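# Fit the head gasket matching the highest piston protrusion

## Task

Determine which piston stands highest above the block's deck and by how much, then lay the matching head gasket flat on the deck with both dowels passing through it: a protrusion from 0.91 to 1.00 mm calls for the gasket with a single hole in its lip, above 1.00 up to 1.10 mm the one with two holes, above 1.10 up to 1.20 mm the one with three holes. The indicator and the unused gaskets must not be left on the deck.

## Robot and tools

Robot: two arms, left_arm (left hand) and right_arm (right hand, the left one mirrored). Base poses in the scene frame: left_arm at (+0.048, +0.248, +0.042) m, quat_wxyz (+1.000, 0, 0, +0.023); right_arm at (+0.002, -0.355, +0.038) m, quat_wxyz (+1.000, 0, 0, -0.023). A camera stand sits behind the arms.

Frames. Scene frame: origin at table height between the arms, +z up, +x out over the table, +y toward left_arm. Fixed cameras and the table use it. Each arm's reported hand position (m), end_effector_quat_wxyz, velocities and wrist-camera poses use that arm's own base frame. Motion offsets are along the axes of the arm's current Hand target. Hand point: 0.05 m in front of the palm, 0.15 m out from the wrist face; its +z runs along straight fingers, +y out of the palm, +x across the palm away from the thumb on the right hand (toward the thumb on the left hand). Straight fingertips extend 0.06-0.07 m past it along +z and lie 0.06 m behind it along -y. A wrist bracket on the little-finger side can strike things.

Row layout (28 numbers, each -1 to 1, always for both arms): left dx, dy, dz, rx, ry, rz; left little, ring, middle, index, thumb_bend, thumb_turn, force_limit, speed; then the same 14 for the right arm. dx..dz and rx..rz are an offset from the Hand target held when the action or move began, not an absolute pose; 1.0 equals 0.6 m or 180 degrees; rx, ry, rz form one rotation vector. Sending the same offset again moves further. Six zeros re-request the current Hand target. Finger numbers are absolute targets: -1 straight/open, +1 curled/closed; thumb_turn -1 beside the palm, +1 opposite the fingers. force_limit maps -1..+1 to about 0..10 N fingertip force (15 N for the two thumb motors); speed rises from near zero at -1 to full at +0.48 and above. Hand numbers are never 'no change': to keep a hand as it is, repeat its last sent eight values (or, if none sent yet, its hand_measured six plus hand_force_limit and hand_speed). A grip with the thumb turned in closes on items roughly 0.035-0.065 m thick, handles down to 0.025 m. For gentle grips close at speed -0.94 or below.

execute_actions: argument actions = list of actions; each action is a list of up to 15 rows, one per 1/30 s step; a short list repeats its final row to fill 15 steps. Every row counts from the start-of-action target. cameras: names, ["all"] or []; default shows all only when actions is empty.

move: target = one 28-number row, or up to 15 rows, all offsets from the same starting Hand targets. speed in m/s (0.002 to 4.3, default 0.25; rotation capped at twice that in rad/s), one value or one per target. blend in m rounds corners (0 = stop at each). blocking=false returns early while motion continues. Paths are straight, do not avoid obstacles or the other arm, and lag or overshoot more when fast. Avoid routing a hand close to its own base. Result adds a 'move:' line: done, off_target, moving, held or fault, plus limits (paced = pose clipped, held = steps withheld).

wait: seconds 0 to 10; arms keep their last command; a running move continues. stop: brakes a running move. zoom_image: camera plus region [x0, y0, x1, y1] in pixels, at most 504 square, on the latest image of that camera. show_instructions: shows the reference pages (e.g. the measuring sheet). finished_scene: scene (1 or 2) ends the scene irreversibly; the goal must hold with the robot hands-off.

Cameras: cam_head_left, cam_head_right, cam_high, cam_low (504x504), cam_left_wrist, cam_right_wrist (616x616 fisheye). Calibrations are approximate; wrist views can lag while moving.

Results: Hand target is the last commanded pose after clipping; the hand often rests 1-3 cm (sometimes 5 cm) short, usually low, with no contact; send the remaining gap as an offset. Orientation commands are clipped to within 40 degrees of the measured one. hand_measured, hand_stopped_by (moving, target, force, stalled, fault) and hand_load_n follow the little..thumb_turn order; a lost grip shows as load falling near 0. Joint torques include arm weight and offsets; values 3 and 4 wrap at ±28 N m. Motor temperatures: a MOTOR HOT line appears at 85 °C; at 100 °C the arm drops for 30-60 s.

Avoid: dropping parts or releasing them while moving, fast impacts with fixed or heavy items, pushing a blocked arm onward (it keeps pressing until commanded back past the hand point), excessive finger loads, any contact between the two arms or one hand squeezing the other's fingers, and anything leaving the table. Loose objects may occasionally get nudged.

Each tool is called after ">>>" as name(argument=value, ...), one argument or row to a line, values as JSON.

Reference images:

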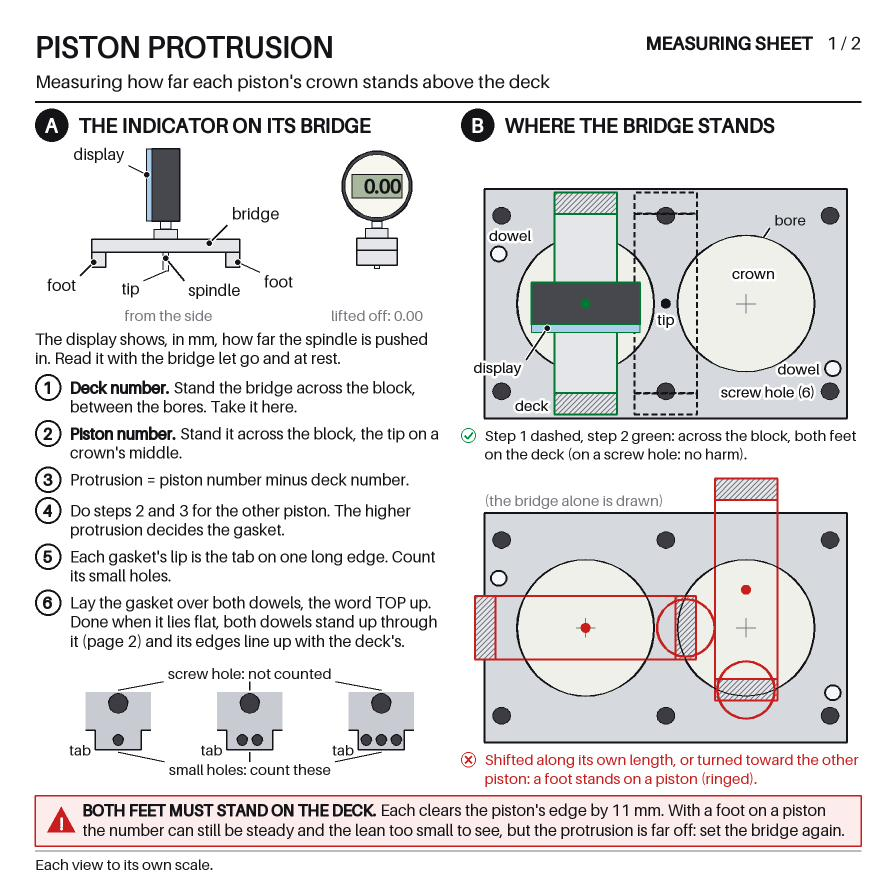

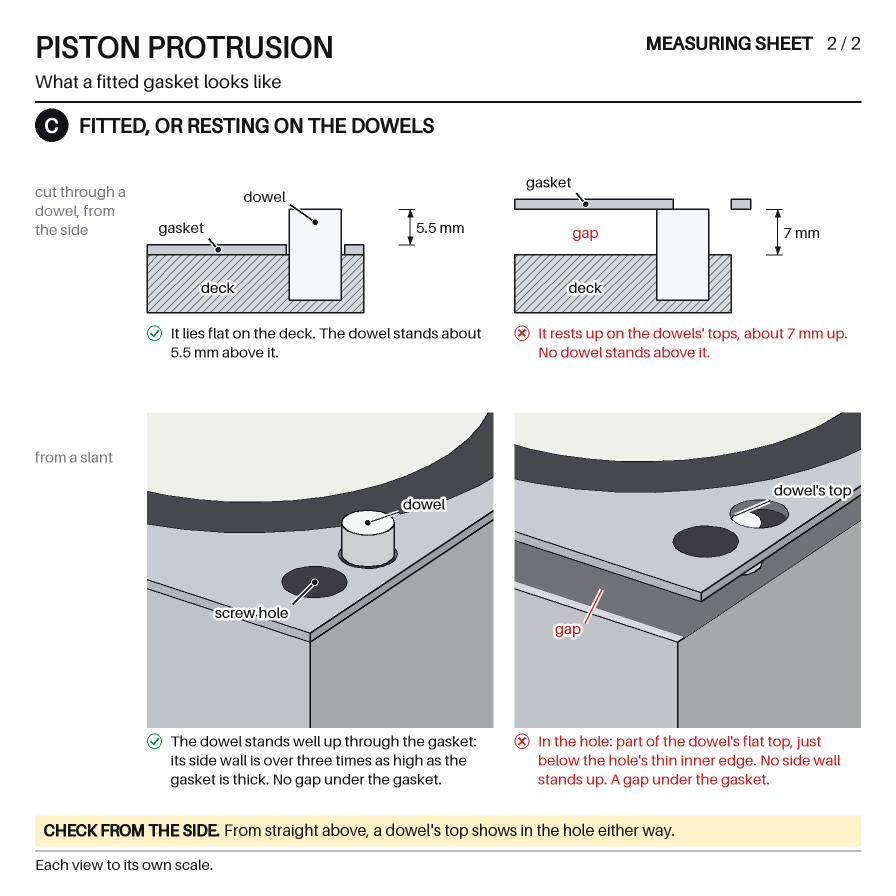

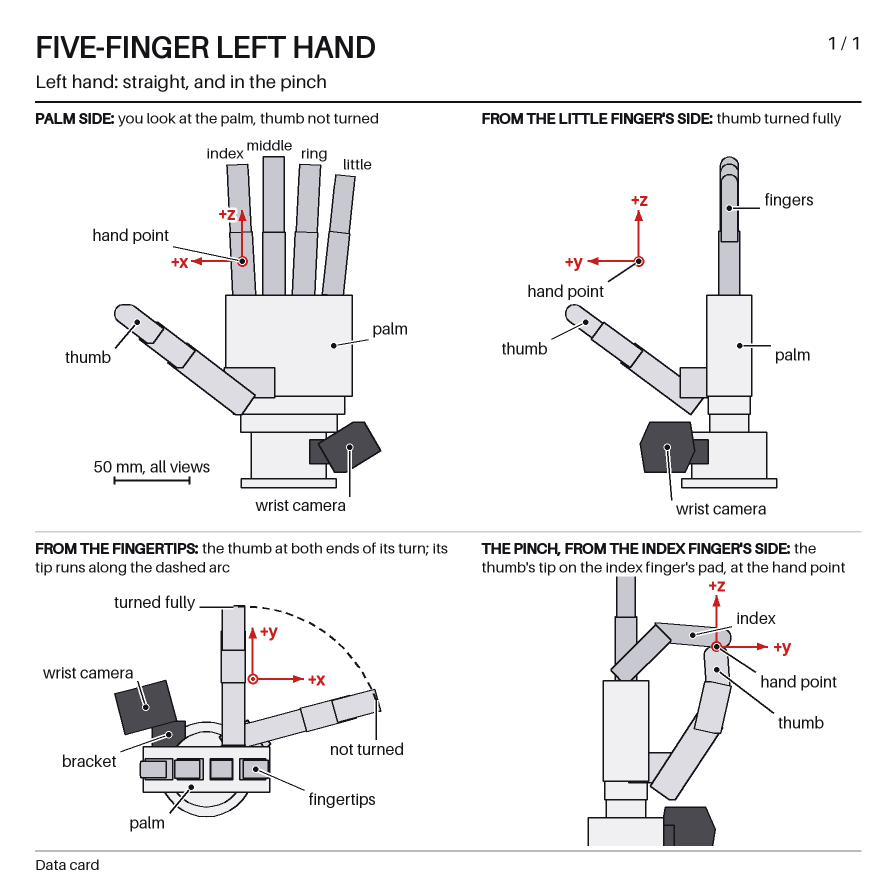

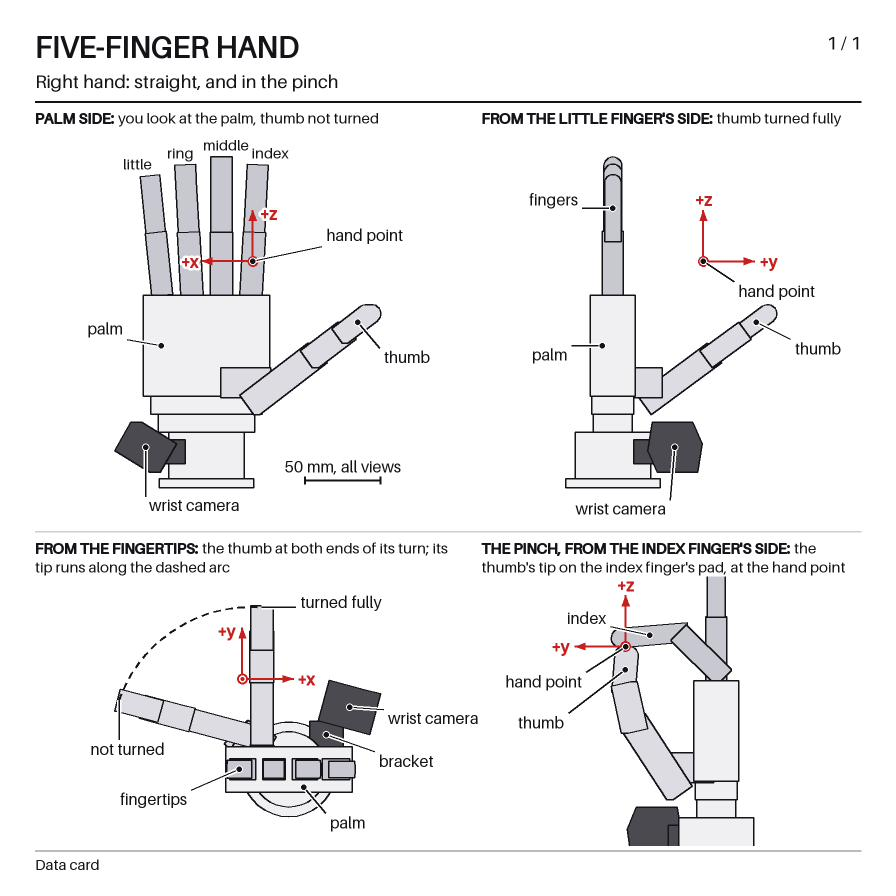

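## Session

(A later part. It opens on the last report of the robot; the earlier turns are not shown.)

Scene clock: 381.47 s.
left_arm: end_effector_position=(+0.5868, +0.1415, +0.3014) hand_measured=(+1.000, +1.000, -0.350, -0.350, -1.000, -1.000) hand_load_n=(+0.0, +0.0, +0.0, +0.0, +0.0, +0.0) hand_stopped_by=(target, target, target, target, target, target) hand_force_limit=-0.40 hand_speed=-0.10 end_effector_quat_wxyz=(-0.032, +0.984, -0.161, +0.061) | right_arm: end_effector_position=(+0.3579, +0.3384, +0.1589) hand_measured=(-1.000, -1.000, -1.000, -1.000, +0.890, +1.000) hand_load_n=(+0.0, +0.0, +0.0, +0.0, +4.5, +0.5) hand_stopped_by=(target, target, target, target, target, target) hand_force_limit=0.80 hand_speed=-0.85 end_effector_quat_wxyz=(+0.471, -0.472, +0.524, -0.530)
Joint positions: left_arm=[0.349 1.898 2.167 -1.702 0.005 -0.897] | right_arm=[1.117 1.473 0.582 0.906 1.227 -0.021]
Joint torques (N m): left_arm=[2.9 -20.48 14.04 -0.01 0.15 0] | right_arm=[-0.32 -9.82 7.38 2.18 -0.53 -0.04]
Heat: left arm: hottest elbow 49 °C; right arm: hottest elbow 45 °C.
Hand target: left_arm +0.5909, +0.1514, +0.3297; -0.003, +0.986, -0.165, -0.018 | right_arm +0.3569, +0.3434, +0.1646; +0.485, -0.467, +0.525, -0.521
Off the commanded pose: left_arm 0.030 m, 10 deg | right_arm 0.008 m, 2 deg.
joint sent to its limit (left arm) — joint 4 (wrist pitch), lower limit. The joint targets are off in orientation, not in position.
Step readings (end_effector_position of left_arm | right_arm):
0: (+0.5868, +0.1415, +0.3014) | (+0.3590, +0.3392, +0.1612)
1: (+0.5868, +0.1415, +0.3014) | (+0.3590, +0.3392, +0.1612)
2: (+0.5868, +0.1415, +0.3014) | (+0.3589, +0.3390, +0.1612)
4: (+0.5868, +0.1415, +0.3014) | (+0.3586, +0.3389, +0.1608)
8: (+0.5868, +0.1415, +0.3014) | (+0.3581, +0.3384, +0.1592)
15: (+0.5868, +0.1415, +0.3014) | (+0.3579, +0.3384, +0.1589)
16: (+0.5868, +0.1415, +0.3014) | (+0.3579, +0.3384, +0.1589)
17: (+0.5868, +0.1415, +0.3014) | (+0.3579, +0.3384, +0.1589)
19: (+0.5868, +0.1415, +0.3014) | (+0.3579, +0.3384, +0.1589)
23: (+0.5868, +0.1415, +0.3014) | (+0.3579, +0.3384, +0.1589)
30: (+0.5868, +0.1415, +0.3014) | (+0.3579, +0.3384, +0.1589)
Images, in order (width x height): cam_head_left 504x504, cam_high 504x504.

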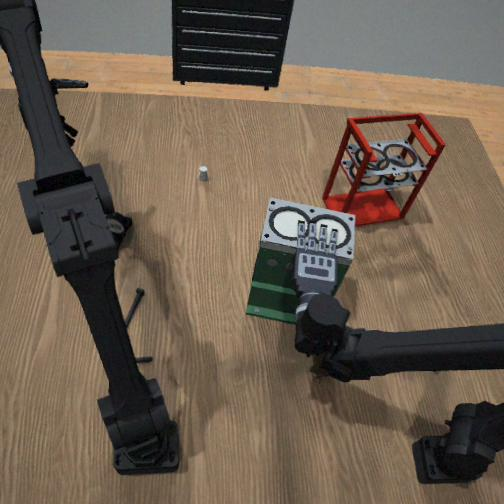

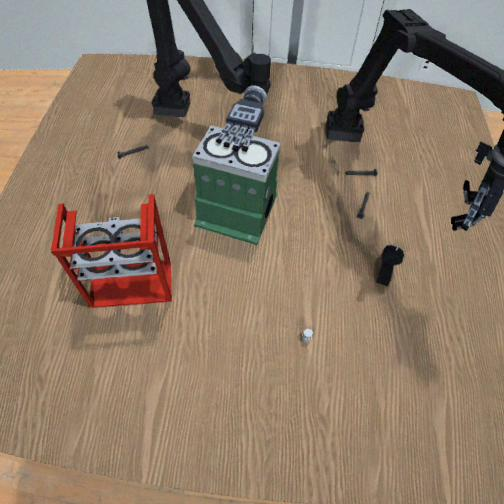

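>>> zoom_image(
  camera="cam_high",
  region=[204, 122, 216, 134],
)

>>> zoom_image(
  camera="cam_high",
  region=[260, 158, 272, 170],
)

>>> execute_actions(
  actions=[],
  cameras=["cam_right_wrist"],
)

>>> zoom_image(
  camera="cam_right_wrist",
  region=[200, 80, 300, 320],
)

Scaled by 42.000 from the camera's 504x504 image, which has a finer 720x720 frame.

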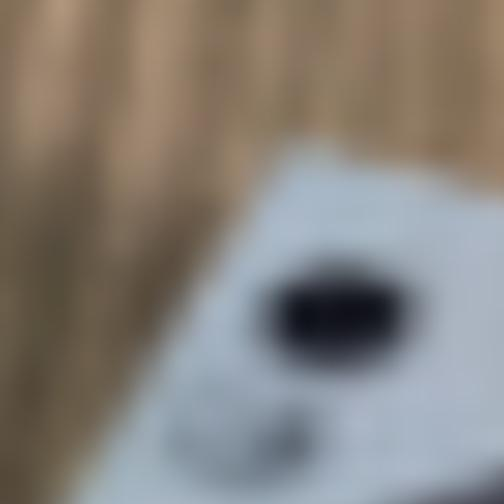

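Scaled by 42.000 from the camera's 504x504 image, which has a finer 720x720 frame.

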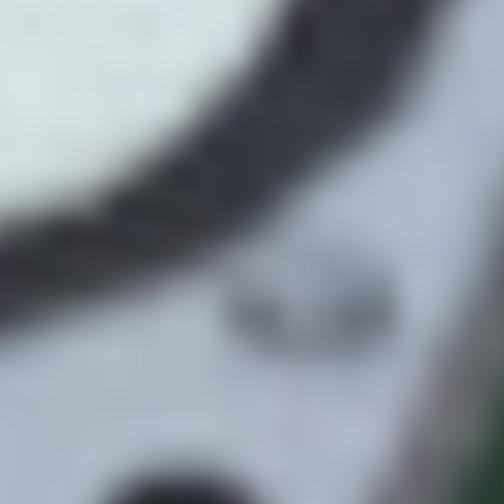

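Scene clock: 381.73 s.
left_arm: end_effector_position=(+0.5868, +0.1415, +0.3014) hand_measured=(+1.000, +1.000, -0.350, -0.350, -1.000, -1.000) hand_load_n=(+0.0, +0.0, +0.0, +0.0, +0.0, +0.0) hand_stopped_by=(target, target, target, target, target, target) hand_force_limit=-0.40 hand_speed=-0.10 end_effector_quat_wxyz=(-0.032, +0.984, -0.161, +0.061) | right_arm: end_effector_position=(+0.3579, +0.3384, +0.1589) hand_measured=(-1.000, -1.000, -1.000, -1.000, +0.890, +1.000) hand_load_n=(+0.0, +0.0, +0.0, +0.0, +4.5, +0.5) hand_stopped_by=(target, target, target, target, target, target) hand_force_limit=0.80 hand_speed=-0.85 end_effector_quat_wxyz=(+0.471, -0.472, +0.524, -0.530)
Joint positions: left_arm=[0.349 1.898 2.167 -1.702 0.005 -0.897] | right_arm=[1.117 1.473 0.582 0.906 1.227 -0.021]
Joint velocities: within noise
Joint torques (N m): left_arm=[2.96 -20.54 14.04 0.01 0.15 0] | right_arm=[-0.38 -9.64 7.34 2.19 -0.55 -0.02]
Motor temperatures (°C): left_arm=[31 36 49 29 28 25] | right_arm=[34 32 45 28 26 29]
Heat: left arm: hottest elbow 49 °C; right arm: hottest elbow 45 °C.
Hand target: left_arm +0.5909, +0.1514, +0.3297; -0.003, +0.986, -0.165, -0.018 | right_arm +0.3569, +0.3434, +0.1646; +0.485, -0.467, +0.525, -0.521
Off the commanded pose: left_arm 0.030 m, 10 deg | right_arm 0.008 m, 2 deg.
camera_calibration:
cam_right_wrist: T_world_to_cam=[[-0.0273664, -0.235841, -0.971406, 0.246386], [-0.452444, 0.869457, -0.198343, -0.106756], [0.891373, 0.434079, -0.130499, -0.332442], [0, 0, 0, 1]] pos_world=[0.254771, 0.295233, 0.174783]
Images, in order (width x height): cam_right_wrist 616x616.

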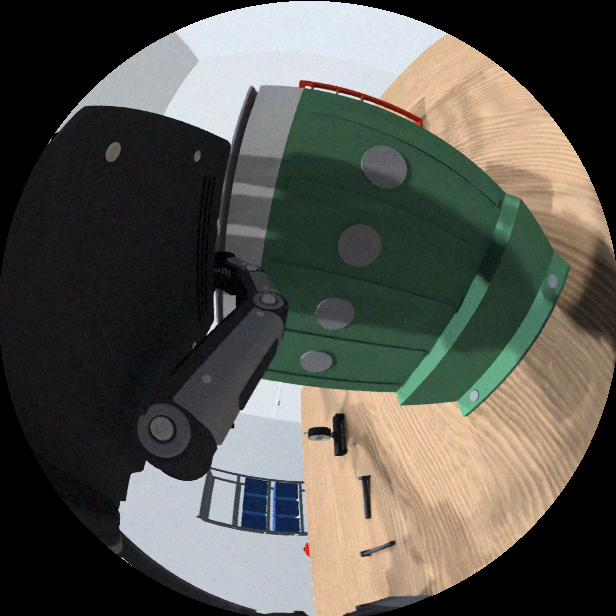

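Scaled by 2.100 from the camera's 616x616 image, which has a finer 880x880 frame.

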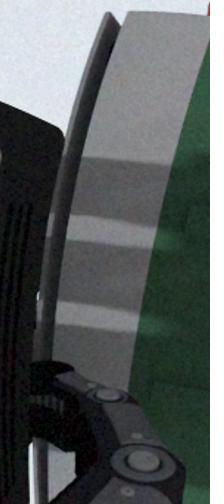

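>>> execute_actions(
  actions=[
    [[0,0,0,0,0,0,1,1,-0.35,-0.35,-1,-1,-0.4,-0.1,0.0,0.006,0,0,0,0,-1,-1,-1,-1,0.888,1,0.8,-0.85]],
    [[0,0,0,0,0,0,1,1,-0.35,-0.35,-1,-1,-0.4,-0.1,0,0,0,0,0,0,-1,-1,-1,-1,0.888,1,0.8,-0.85]],
  ],
  cameras=["cam_high", "cam_head_left"],
)

>>> zoom_image(
  camera="cam_high",
  region=[180, 95, 290, 205],
)

>>> zoom_image(
  camera="cam_head_left",
  region=[255, 230, 279, 254],
)

>>> zoom_image(
  camera="cam_head_left",
  region=[336, 244, 360, 268],
)

>>> zoom_image(
  camera="cam_head_left",
  region=[262, 192, 284, 214],
)

Scene clock: 383.33 s.
left_arm: end_effector_position=(+0.5868, +0.1415, +0.3014) hand_measured=(+1.000, +1.000, -0.350, -0.350, -1.000, -1.000) hand_load_n=(+0.0, +0.0, +0.0, +0.5, +0.0, +0.0) hand_stopped_by=(target, target, target, target, target, target) hand_force_limit=-0.40 hand_speed=-0.10 end_effector_quat_wxyz=(-0.032, +0.984, -0.161, +0.061) | right_arm: end_effector_position=(+0.3579, +0.3385, +0.1592) hand_measured=(-1.000, -1.000, -1.000, -1.000, +0.886, +1.000) hand_load_n=(+0.0, +0.0, +0.0, +0.0, +3.0, +0.0) hand_stopped_by=(target, target, target, target, target, target) hand_force_limit=0.80 hand_speed=-0.85 end_effector_quat_wxyz=(+0.473, -0.471, +0.524, -0.529)
Joint positions: left_arm=[0.349 1.898 2.167 -1.702 0.005 -0.897] | right_arm=[1.117 1.473 0.58 0.912 1.225 -0.021]
Joint torques (N m): left_arm=[2.9 -20.54 14.04 -0.01 0.15 0] | right_arm=[-0.21 -8.7 7.24 2.43 -0.43 -0.04]
Heat: left arm: hottest elbow 49 °C; right arm: hottest elbow 44 °C.
Hand target: left_arm +0.5909, +0.1514, +0.3297; -0.003, +0.986, -0.165, -0.018 | right_arm +0.3570, +0.3434, +0.1610; +0.485, -0.467, +0.525, -0.521
Off the commanded pose: left_arm 0.030 m, 10 deg | right_arm 0.005 m, 2 deg.
joint sent to its limit (left arm) — joint 4 (wrist pitch), lower limit. The joint targets are off in orientation, not in position.
Step readings (end_effector_position of left_arm | right_arm):
0: (+0.5868, +0.1415, +0.3014) | (+0.3579, +0.3384, +0.1589)
1: (+0.5868, +0.1415, +0.3014) | (+0.3579, +0.3384, +0.1589)
2: (+0.5868, +0.1415, +0.3014) | (+0.3579, +0.3384, +0.1589)
4: (+0.5868, +0.1415, +0.3014) | (+0.3580, +0.3384, +0.1591)
8: (+0.5868, +0.1415, +0.3014) | (+0.3579, +0.3383, +0.1590)
15: (+0.5868, +0.1415, +0.3014) | (+0.3579, +0.3384, +0.1591)
16: (+0.5868, +0.1415, +0.3014) | (+0.3579, +0.3384, +0.1591)
17: (+0.5868, +0.1415, +0.3014) | (+0.3579, +0.3384, +0.1591)
19: (+0.5868, +0.1415, +0.3014) | (+0.3579, +0.3384, +0.1591)
23: (+0.5868, +0.1415, +0.3014) | (+0.3579, +0.3385, +0.1592)
30: (+0.5868, +0.1415, +0.3014) | (+0.3579, +0.3385, +0.1592)
Images, in order (width x height): cam_head_left 504x504, cam_high 504x504.

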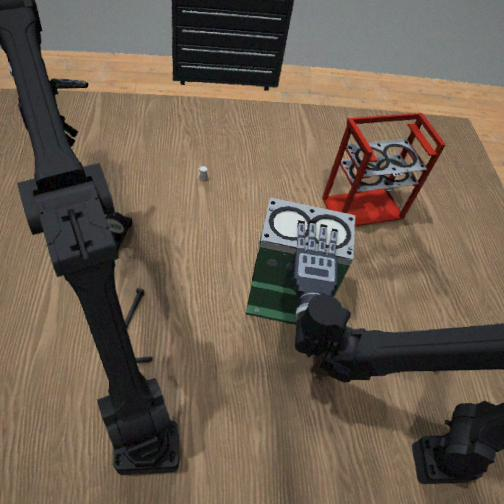

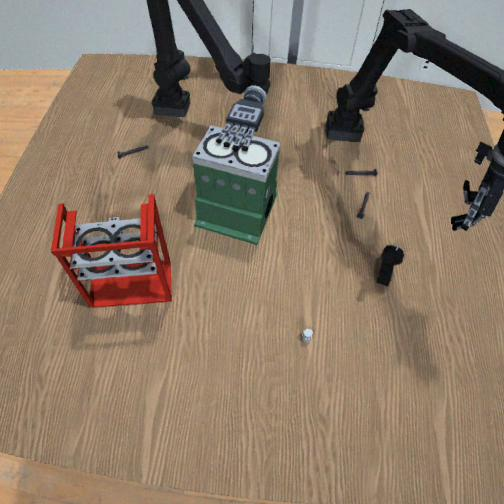

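Scaled by 4.582 from the camera's 504x504 image, which has a finer 720x720 frame.

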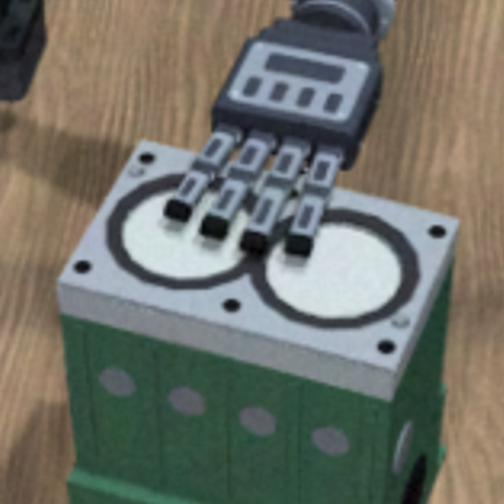

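Scaled by 21.000 from the camera's 504x504 image, which has a finer 720x720 frame.

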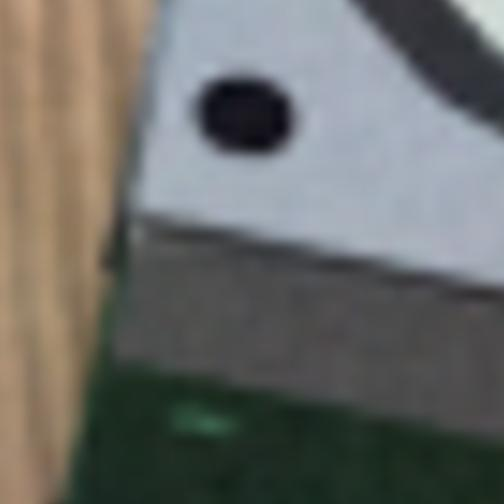

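Scaled by 21.000 from the camera's 504x504 image, which has a finer 720x720 frame.

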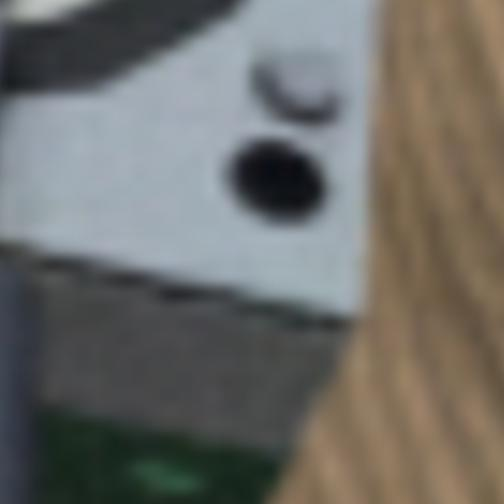

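Scaled by 22.909 from the camera's 504x504 image, which has a finer 720x720 frame.

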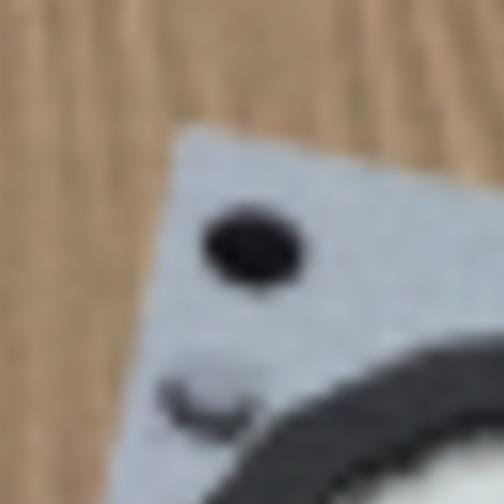

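>>> execute_actions(
  actions=[
    [[0,0,0,0,0,0,1,1,-0.35,-0.35,-1,-1,-0.4,-0.1,0.0,0.008,0,0,0,0,-1,-1,-1,-1,0.888,1,0.8,-0.85]],
    [[0,0,0,0,0,0,1,1,-0.35,-0.35,-1,-1,-0.4,-0.1,0,0,0,0,0,0,-1,-1,-1,-1,0.888,1,0.8,-0.85]],
  ],
  cameras=["cam_high", "cam_head_left"],
)

>>> zoom_image(
  camera="cam_high",
  region=[180, 95, 290, 205],
)

>>> zoom_image(
  camera="cam_head_left",
  region=[255, 230, 279, 254],
)

>>> zoom_image(
  camera="cam_head_left",
  region=[336, 244, 360, 268],
)

Scene clock: 385.13 s.
left_arm: end_effector_position=(+0.5868, +0.1415, +0.3014) hand_measured=(+1.000, +1.000, -0.350, -0.350, -1.000, -1.000) hand_load_n=(+0.0, +0.0, +0.0, +0.0, +0.0, +0.0) hand_stopped_by=(target, target, target, target, target, target) hand_force_limit=-0.40 hand_speed=-0.10 end_effector_quat_wxyz=(-0.032, +0.984, -0.161, +0.061) | right_arm: end_effector_position=(+0.3578, +0.3391, +0.1608) hand_measured=(-1.000, -1.000, -1.000, -1.000, +0.886, +1.000) hand_load_n=(+0.0, +0.0, +0.0, +0.0, +3.5, +0.0) hand_stopped_by=(target, target, target, target, target, target) hand_force_limit=0.80 hand_speed=-0.85 end_effector_quat_wxyz=(+0.479, -0.468, +0.525, -0.526)
Joint positions: left_arm=[0.349 1.898 2.167 -1.702 0.005 -0.897] | right_arm=[1.117 1.473 0.578 0.928 1.221 -0.021]
Joint torques (N m): left_arm=[2.96 -20.48 14.04 0.01 0.15 0] | right_arm=[-0.15 -7.82 7.2 2.48 -0.31 -0.01]
Heat: left arm: hottest elbow 49 °C; right arm: hottest elbow 44 °C.
Hand target: left_arm +0.5909, +0.1514, +0.3297; -0.003, +0.986, -0.165, -0.018 | right_arm +0.3571, +0.3436, +0.1562; +0.485, -0.467, +0.525, -0.521
Off the commanded pose: left_arm 0.030 m, 10 deg | right_arm 0.006 m, 1 deg.
joint sent to its limit (left arm) — joint 4 (wrist pitch), lower limit. The joint targets are off in orientation, not in position.
Step readings (end_effector_position of left_arm | right_arm):
0: (+0.5868, +0.1415, +0.3014) | (+0.3579, +0.3385, +0.1592)
1: (+0.5868, +0.1415, +0.3014) | (+0.3579, +0.3385, +0.1592)
2: (+0.5868, +0.1415, +0.3014) | (+0.3579, +0.3386, +0.1594)
4: (+0.5868, +0.1415, +0.3014) | (+0.3579, +0.3387, +0.1597)
8: (+0.5868, +0.1415, +0.3014) | (+0.3578, +0.3389, +0.1601)
15: (+0.5868, +0.1415, +0.3014) | (+0.3578, +0.3389, +0.1606)
16: (+0.5868, +0.1415, +0.3014) | (+0.3578, +0.3390, +0.1606)
17: (+0.5868, +0.1415, +0.3014) | (+0.3578, +0.3390, +0.1606)
19: (+0.5868, +0.1415, +0.3014) | (+0.3578, +0.3391, +0.1607)
23: (+0.5868, +0.1415, +0.3014) | (+0.3578, +0.3391, +0.1608)
30: (+0.5868, +0.1415, +0.3014) | (+0.3578, +0.3391, +0.1608)
Images, in order (width x height): cam_head_left 504x504, cam_high 504x504.

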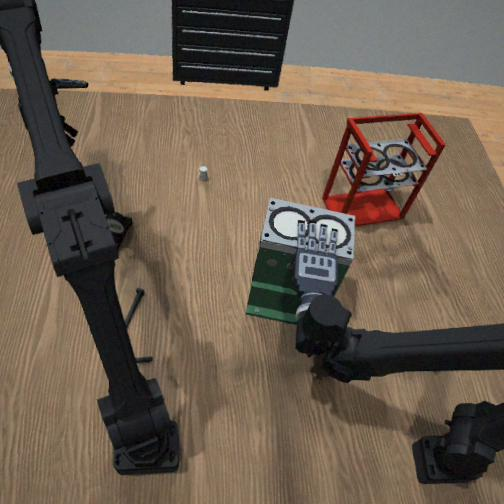

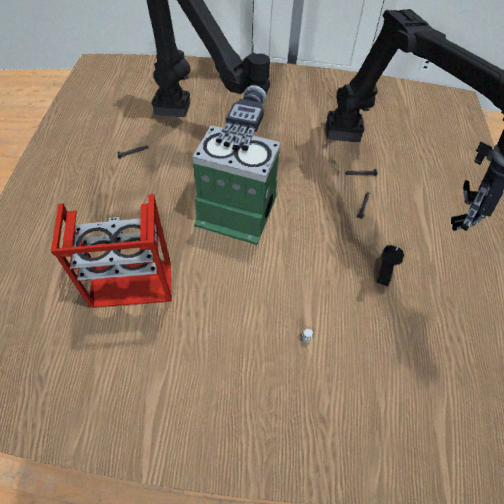

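Scaled by 4.582 from the camera's 504x504 image, which has a finer 720x720 frame.

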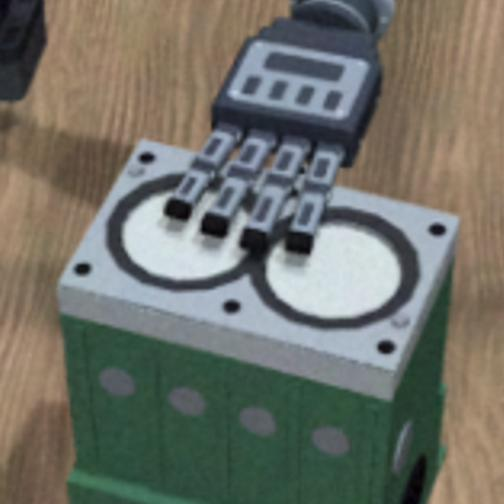

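Scaled by 21.000 from the camera's 504x504 image, which has a finer 720x720 frame.

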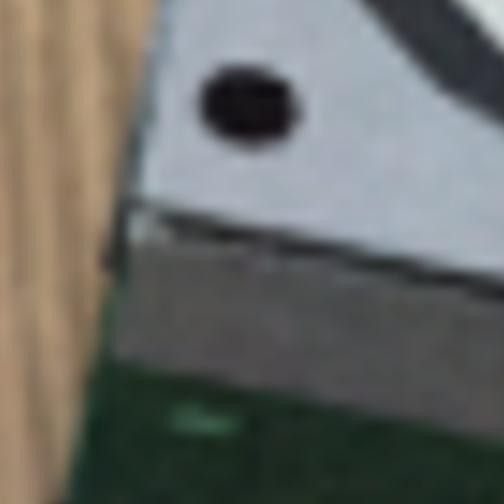

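Scaled by 21.000 from the camera's 504x504 image, which has a finer 720x720 frame.

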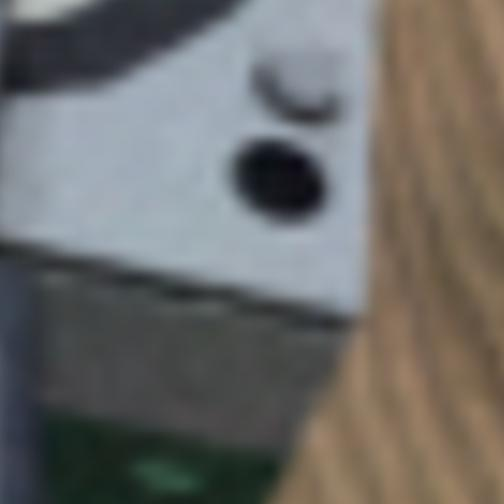

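>>> execute_actions(
  actions=[
    [[0,0,0,0,0,0,1,1,-0.35,-0.35,-1,-1,-0.4,-0.1,0.0,-0.004,0,0,0,0,-1,-1,-1,-1,0.86,1,0.8,-0.85]],
    [[0,0,0,0,0,0,1,1,-0.35,-0.35,-1,-1,-0.4,-0.1,0,0,0,0,0,0,-1,-1,-1,-1,0.86,1,0.8,-0.85]],
  ],
  cameras=["cam_high", "cam_head_left"],
)

>>> zoom_image(
  camera="cam_high",
  region=[180, 95, 290, 205],
)

>>> zoom_image(
  camera="cam_head_left",
  region=[255, 230, 279, 254],
)

>>> zoom_image(
  camera="cam_head_left",
  region=[336, 244, 360, 268],
)

Scene clock: 386.97 s.
left_arm: end_effector_position=(+0.5868, +0.1415, +0.3014) hand_measured=(+1.000, +1.000, -0.350, -0.350, -1.000, -1.000) hand_load_n=(+0.0, +0.0, +0.0, +0.0, +0.0, +0.0) hand_stopped_by=(target, target, target, target, target, target) hand_force_limit=-0.40 hand_speed=-0.10 end_effector_quat_wxyz=(-0.032, +0.984, -0.161, +0.061) | right_arm: end_effector_position=(+0.3578, +0.3401, +0.1608) hand_measured=(-1.000, -1.000, -1.000, -1.000, +0.860, +1.000) hand_load_n=(+0.0, +0.0, -0.5, +0.0, +0.5, +0.0) hand_stopped_by=(target, target, target, target, target, target) hand_force_limit=0.80 hand_speed=-0.85 end_effector_quat_wxyz=(+0.480, -0.469, +0.524, -0.525)
Joint positions: left_arm=[0.349 1.898 2.167 -1.702 0.005 -0.897] | right_arm=[1.117 1.473 0.578 0.928 1.216 -0.021]
Joint torques (N m): left_arm=[2.9 -20.48 14.04 0.01 0.15 0] | right_arm=[-0.32 -8.53 7.41 2.17 -0.1 -0.02]
Heat: left arm: hottest elbow 49 °C; right arm: hottest elbow 44 °C.
Hand target: left_arm +0.5909, +0.1514, +0.3297; -0.003, +0.986, -0.165, -0.018 | right_arm +0.3570, +0.3435, +0.1586; +0.485, -0.467, +0.525, -0.521
Off the commanded pose: left_arm 0.030 m, 10 deg | right_arm 0.004 m, 1 deg.
joint sent to its limit (left arm) — joint 4 (wrist pitch), lower limit. The joint targets are off in orientation, not in position.
Step readings (end_effector_position of left_arm | right_arm):
0: (+0.5868, +0.1415, +0.3014) | (+0.3578, +0.3391, +0.1608)
1: (+0.5868, +0.1415, +0.3014) | (+0.3578, +0.3391, +0.1608)
2: (+0.5868, +0.1415, +0.3014) | (+0.3578, +0.3391, +0.1608)
4: (+0.5868, +0.1415, +0.3014) | (+0.3578, +0.3394, +0.1608)
8: (+0.5868, +0.1415, +0.3014) | (+0.3578, +0.3401, +0.1608)
15: (+0.5868, +0.1415, +0.3014) | (+0.3578, +0.3401, +0.1608)
16: (+0.5868, +0.1415, +0.3014) | (+0.3578, +0.3401, +0.1608)
17: (+0.5868, +0.1415, +0.3014) | (+0.3578, +0.3401, +0.1608)
19: (+0.5868, +0.1415, +0.3014) | (+0.3578, +0.3401, +0.1608)
23: (+0.5868, +0.1415, +0.3014) | (+0.3578, +0.3401, +0.1608)
30: (+0.5868, +0.1415, +0.3014) | (+0.3578, +0.3401, +0.1608)
Images, in order (width x height): cam_head_left 504x504, cam_high 504x504.

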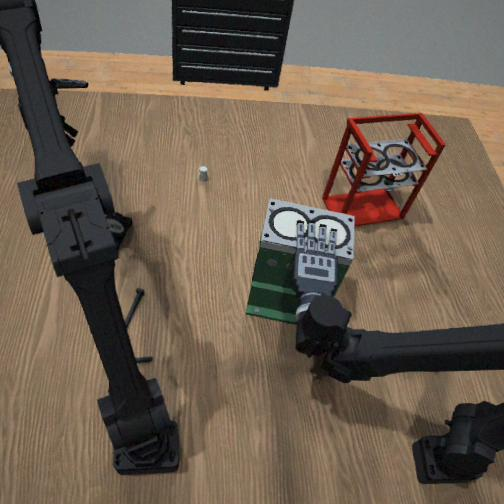

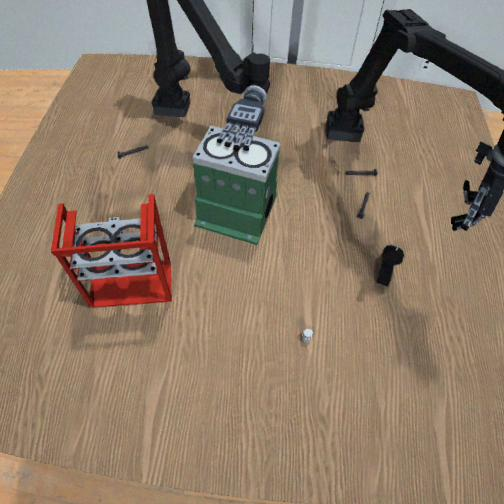

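Scaled by 4.582 from the camera's 504x504 image, which has a finer 720x720 frame.

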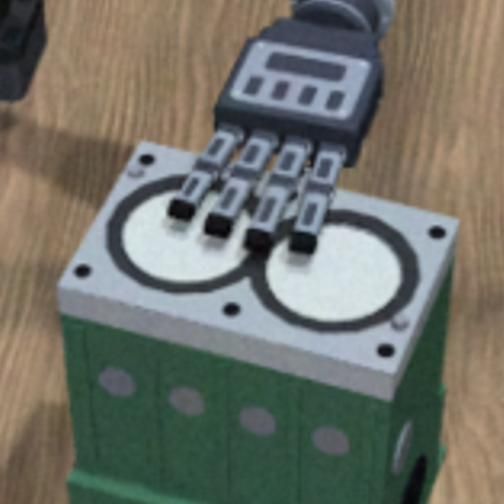

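Scaled by 21.000 from the camera's 504x504 image, which has a finer 720x720 frame.

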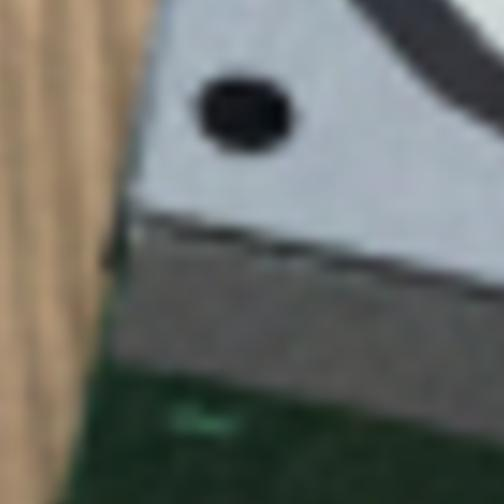

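Scaled by 21.000 from the camera's 504x504 image, which has a finer 720x720 frame.

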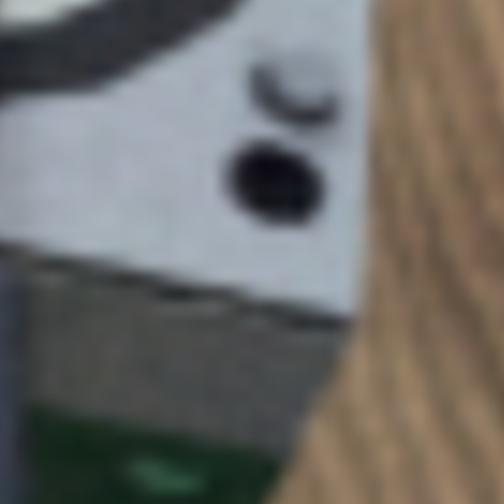

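>>> execute_actions(
  actions=[
    [[0,0,0,0,0,0,1,1,-0.35,-0.35,-1,-1,-0.4,-0.1,0.0,0,0,0,0,0,-1,-1,-1,-1,0.80,1,0.8,-0.85]],
    [[0,0,0,0,0,0,1,1,-0.35,-0.35,-1,-1,-0.4,-0.1,0,0,0,0,0,0,-1,-1,-1,-1,0.80,1,0.8,-0.85]],
  ],
  cameras=["cam_high", "cam_head_left"],
)

>>> zoom_image(
  camera="cam_high",
  region=[180, 95, 290, 205],
)

>>> zoom_image(
  camera="cam_head_left",
  region=[255, 230, 279, 254],
)

>>> zoom_image(
  camera="cam_head_left",
  region=[336, 244, 360, 268],
)

Scene clock: 388.57 s.
left_arm: end_effector_position=(+0.5868, +0.1415, +0.3014) hand_measured=(+1.000, +1.000, -0.350, -0.350, -1.000, -1.000) hand_load_n=(+0.0, +0.0, +0.0, +0.0, +0.0, +0.0) hand_stopped_by=(target, target, target, target, target, target) hand_force_limit=-0.40 hand_speed=-0.10 end_effector_quat_wxyz=(-0.032, +0.984, -0.161, +0.061) | right_arm: end_effector_position=(+0.3578, +0.3403, +0.1608) hand_measured=(-1.000, -1.000, -1.000, -1.000, +0.800, +1.000) hand_load_n=(+0.0, +0.0, -0.5, +0.0, +0.0, +0.0) hand_stopped_by=(target, target, target, target, target, target) hand_force_limit=0.80 hand_speed=-0.85 end_effector_quat_wxyz=(+0.480, -0.469, +0.523, -0.525)
Joint positions: left_arm=[0.349 1.898 2.167 -1.702 0.005 -0.897] | right_arm=[1.117 1.473 0.578 0.928 1.215 -0.021]
Joint torques (N m): left_arm=[2.96 -20.48 14.04 -0.01 0.15 0] | right_arm=[-0.21 -8.23 7.32 2.21 -0.05 -0.04]
Heat: left arm: hottest elbow 49 °C; right arm: hottest elbow 44 °C.
Hand target: left_arm +0.5909, +0.1514, +0.3297; -0.003, +0.986, -0.165, -0.018 | right_arm +0.3570, +0.3436, +0.1586; +0.485, -0.467, +0.525, -0.521
Off the commanded pose: left_arm 0.030 m, 10 deg | right_arm 0.004 m, 1 deg.
joint sent to its limit (left arm) — joint 4 (wrist pitch), lower limit. The joint targets are off in orientation, not in position.
Step readings (end_effector_position of left_arm | right_arm):
0: (+0.5868, +0.1415, +0.3014) | (+0.3578, +0.3401, +0.1608)
1: (+0.5868, +0.1415, +0.3014) | (+0.3578, +0.3401, +0.1608)
2: (+0.5868, +0.1415, +0.3014) | (+0.3578, +0.3401, +0.1608)
4: (+0.5868, +0.1415, +0.3014) | (+0.3578, +0.3402, +0.1608)
8: (+0.5868, +0.1415, +0.3014) | (+0.3578, +0.3403, +0.1608)
15: (+0.5868, +0.1415, +0.3014) | (+0.3578, +0.3403, +0.1608)
16: (+0.5868, +0.1415, +0.3014) | (+0.3578, +0.3403, +0.1608)
17: (+0.5868, +0.1415, +0.3014) | (+0.3578, +0.3403, +0.1608)
19: (+0.5868, +0.1415, +0.3014) | (+0.3578, +0.3403, +0.1608)
23: (+0.5868, +0.1415, +0.3014) | (+0.3578, +0.3403, +0.1608)
30: (+0.5868, +0.1415, +0.3014) | (+0.3578, +0.3403, +0.1608)
Images, in order (width x height): cam_head_left 504x504, cam_high 504x504.

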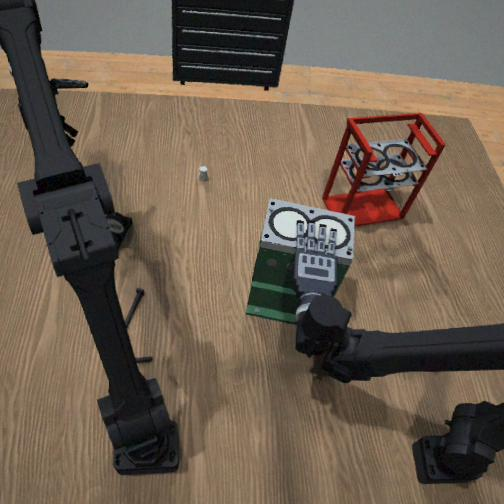

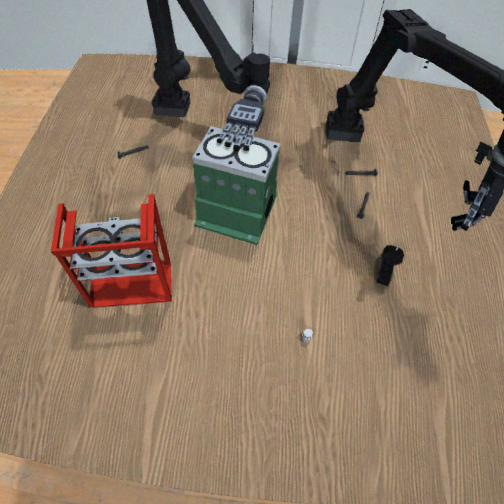

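Scaled by 4.582 from the camera's 504x504 image, which has a finer 720x720 frame.

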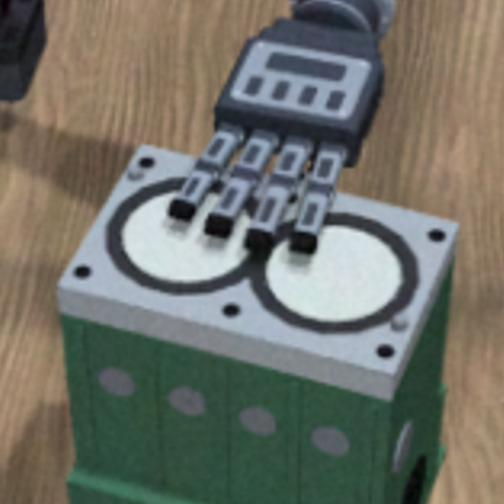

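Scaled by 21.000 from the camera's 504x504 image, which has a finer 720x720 frame.

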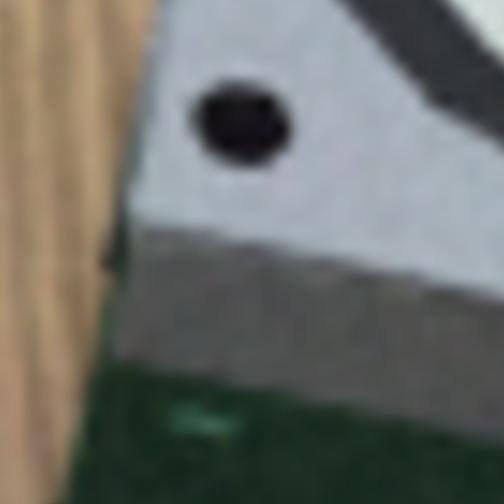

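Scaled by 21.000 from the camera's 504x504 image, which has a finer 720x720 frame.

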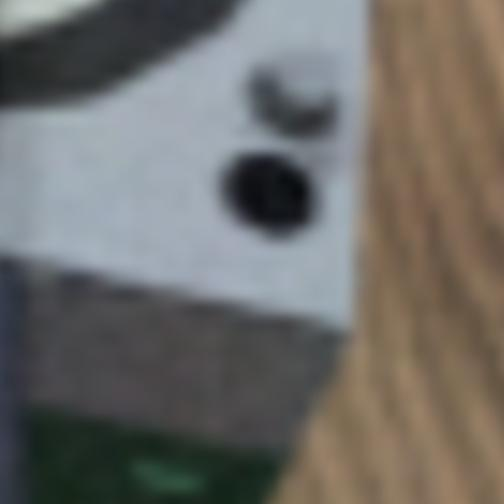

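>>> move(
  target=[0,0,0,0,0,0,1,1,-0.35,-0.35,-1,-1,-0.4,-0.1,0,0,-0.05,0,0,0,-1,-1,-1,-1,0.80,1,0.8,-0.85],
  speed=0.02,
  cameras=["cam_high", "cam_head_left", "cam_right_wrist"],
)

>>> zoom_image(
  camera="cam_high",
  region=[180, 95, 290, 205],
)

>>> zoom_image(
  camera="cam_head_left",
  region=[250, 190, 370, 280],
)

Scene clock: 390.97 s.
left_arm: end_effector_position=(+0.5868, +0.1415, +0.3014) hand_measured=(+1.000, +1.000, -0.350, -0.350, -1.000, -1.000) hand_load_n=(+0.0, +0.0, +0.0, +0.0, +0.0, +0.0) hand_stopped_by=(target, target, target, target, target, target) hand_force_limit=-0.40 hand_speed=-0.10 end_effector_quat_wxyz=(-0.032, +0.984, -0.161, +0.061) | right_arm: end_effector_position=(+0.3337, +0.3431, +0.1554) hand_measured=(-1.000, -1.000, -1.000, -1.000, +0.800, +1.000) hand_load_n=(+0.0, +0.0, +0.0, -0.5, +0.0, +0.0) hand_stopped_by=(target, target, target, target, target, target) hand_force_limit=0.80 hand_speed=-0.85 end_effector_quat_wxyz=(+0.476, -0.469, +0.526, -0.527)
Joint positions: left_arm=[0.349 1.898 2.167 -1.702 0.005 -0.897] | right_arm=[1.182 1.473 0.56 0.942 1.289 -0.021]
Joint torques (N m): left_arm=[2.96 -20.54 14.04 -0.01 0.15 0] | right_arm=[0.79 -9.7 6.49 2.18 0.12 -0.11]
Heat: left arm: hottest elbow 49 °C; right arm: hottest elbow 43 °C.
Hand target: left_arm +0.5909, +0.1514, +0.3297; -0.003, +0.986, -0.165, -0.018 | right_arm +0.3272, +0.3463, +0.1583; +0.485, -0.467, +0.525, -0.521
Off the commanded pose: left_arm 0.030 m, 10 deg | right_arm 0.008 m, 1 deg.
joint sent to its limit (left arm) — joint 4 (wrist pitch), lower limit. The joint targets are off in orientation, not in position.
move: off_target (left_arm)
camera_calibration:
cam_right_wrist: T_world_to_cam=[[-0.0228318, -0.223885, -0.974348, 0.238179], [-0.45431, 0.870483, -0.189373, -0.123756], [0.890551, 0.438333, -0.121588, -0.315924], [0, 0, 0, 1]] pos_world=[0.230561, 0.299532, 0.170221]
Images, in order (width x height): cam_head_left 504x504, cam_high 504x504, cam_right_wrist 616x616.

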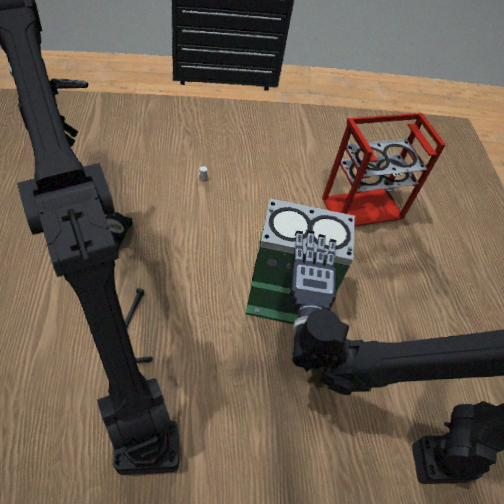

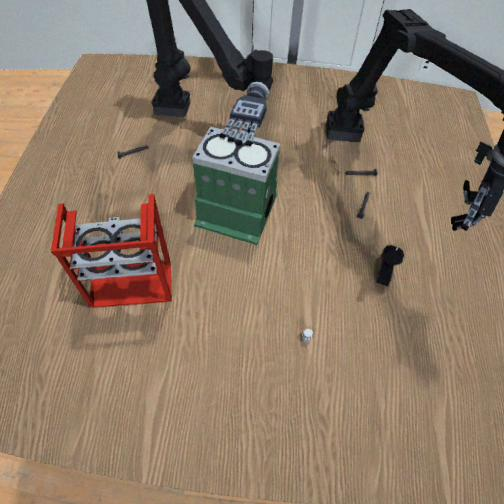

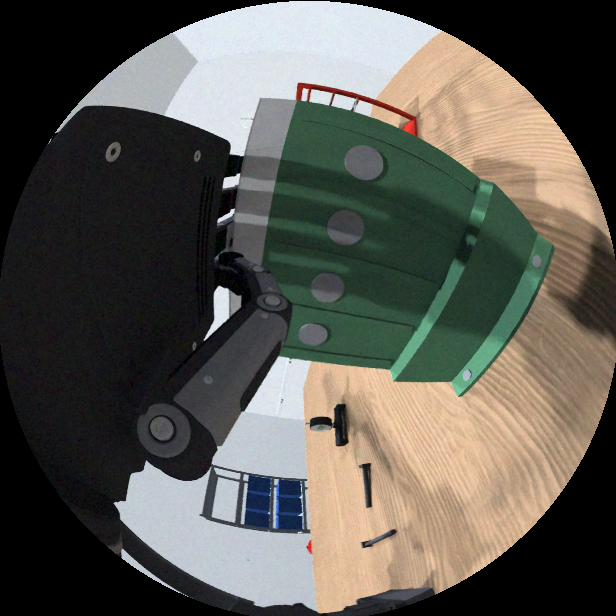

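Scaled by 4.582 from the camera's 504x504 image, which has a finer 720x720 frame.

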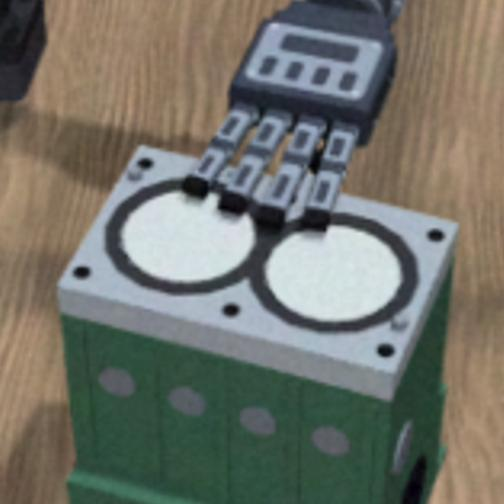

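Scaled by 4.200 from the camera's 504x504 image, which has a finer 720x720 frame.

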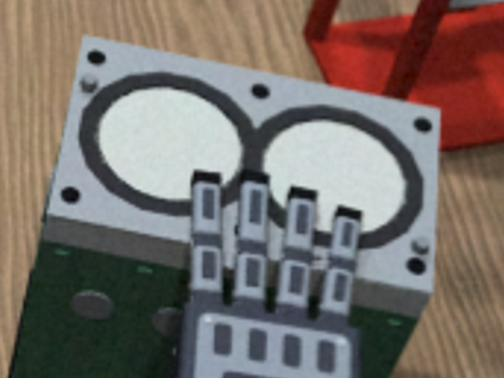

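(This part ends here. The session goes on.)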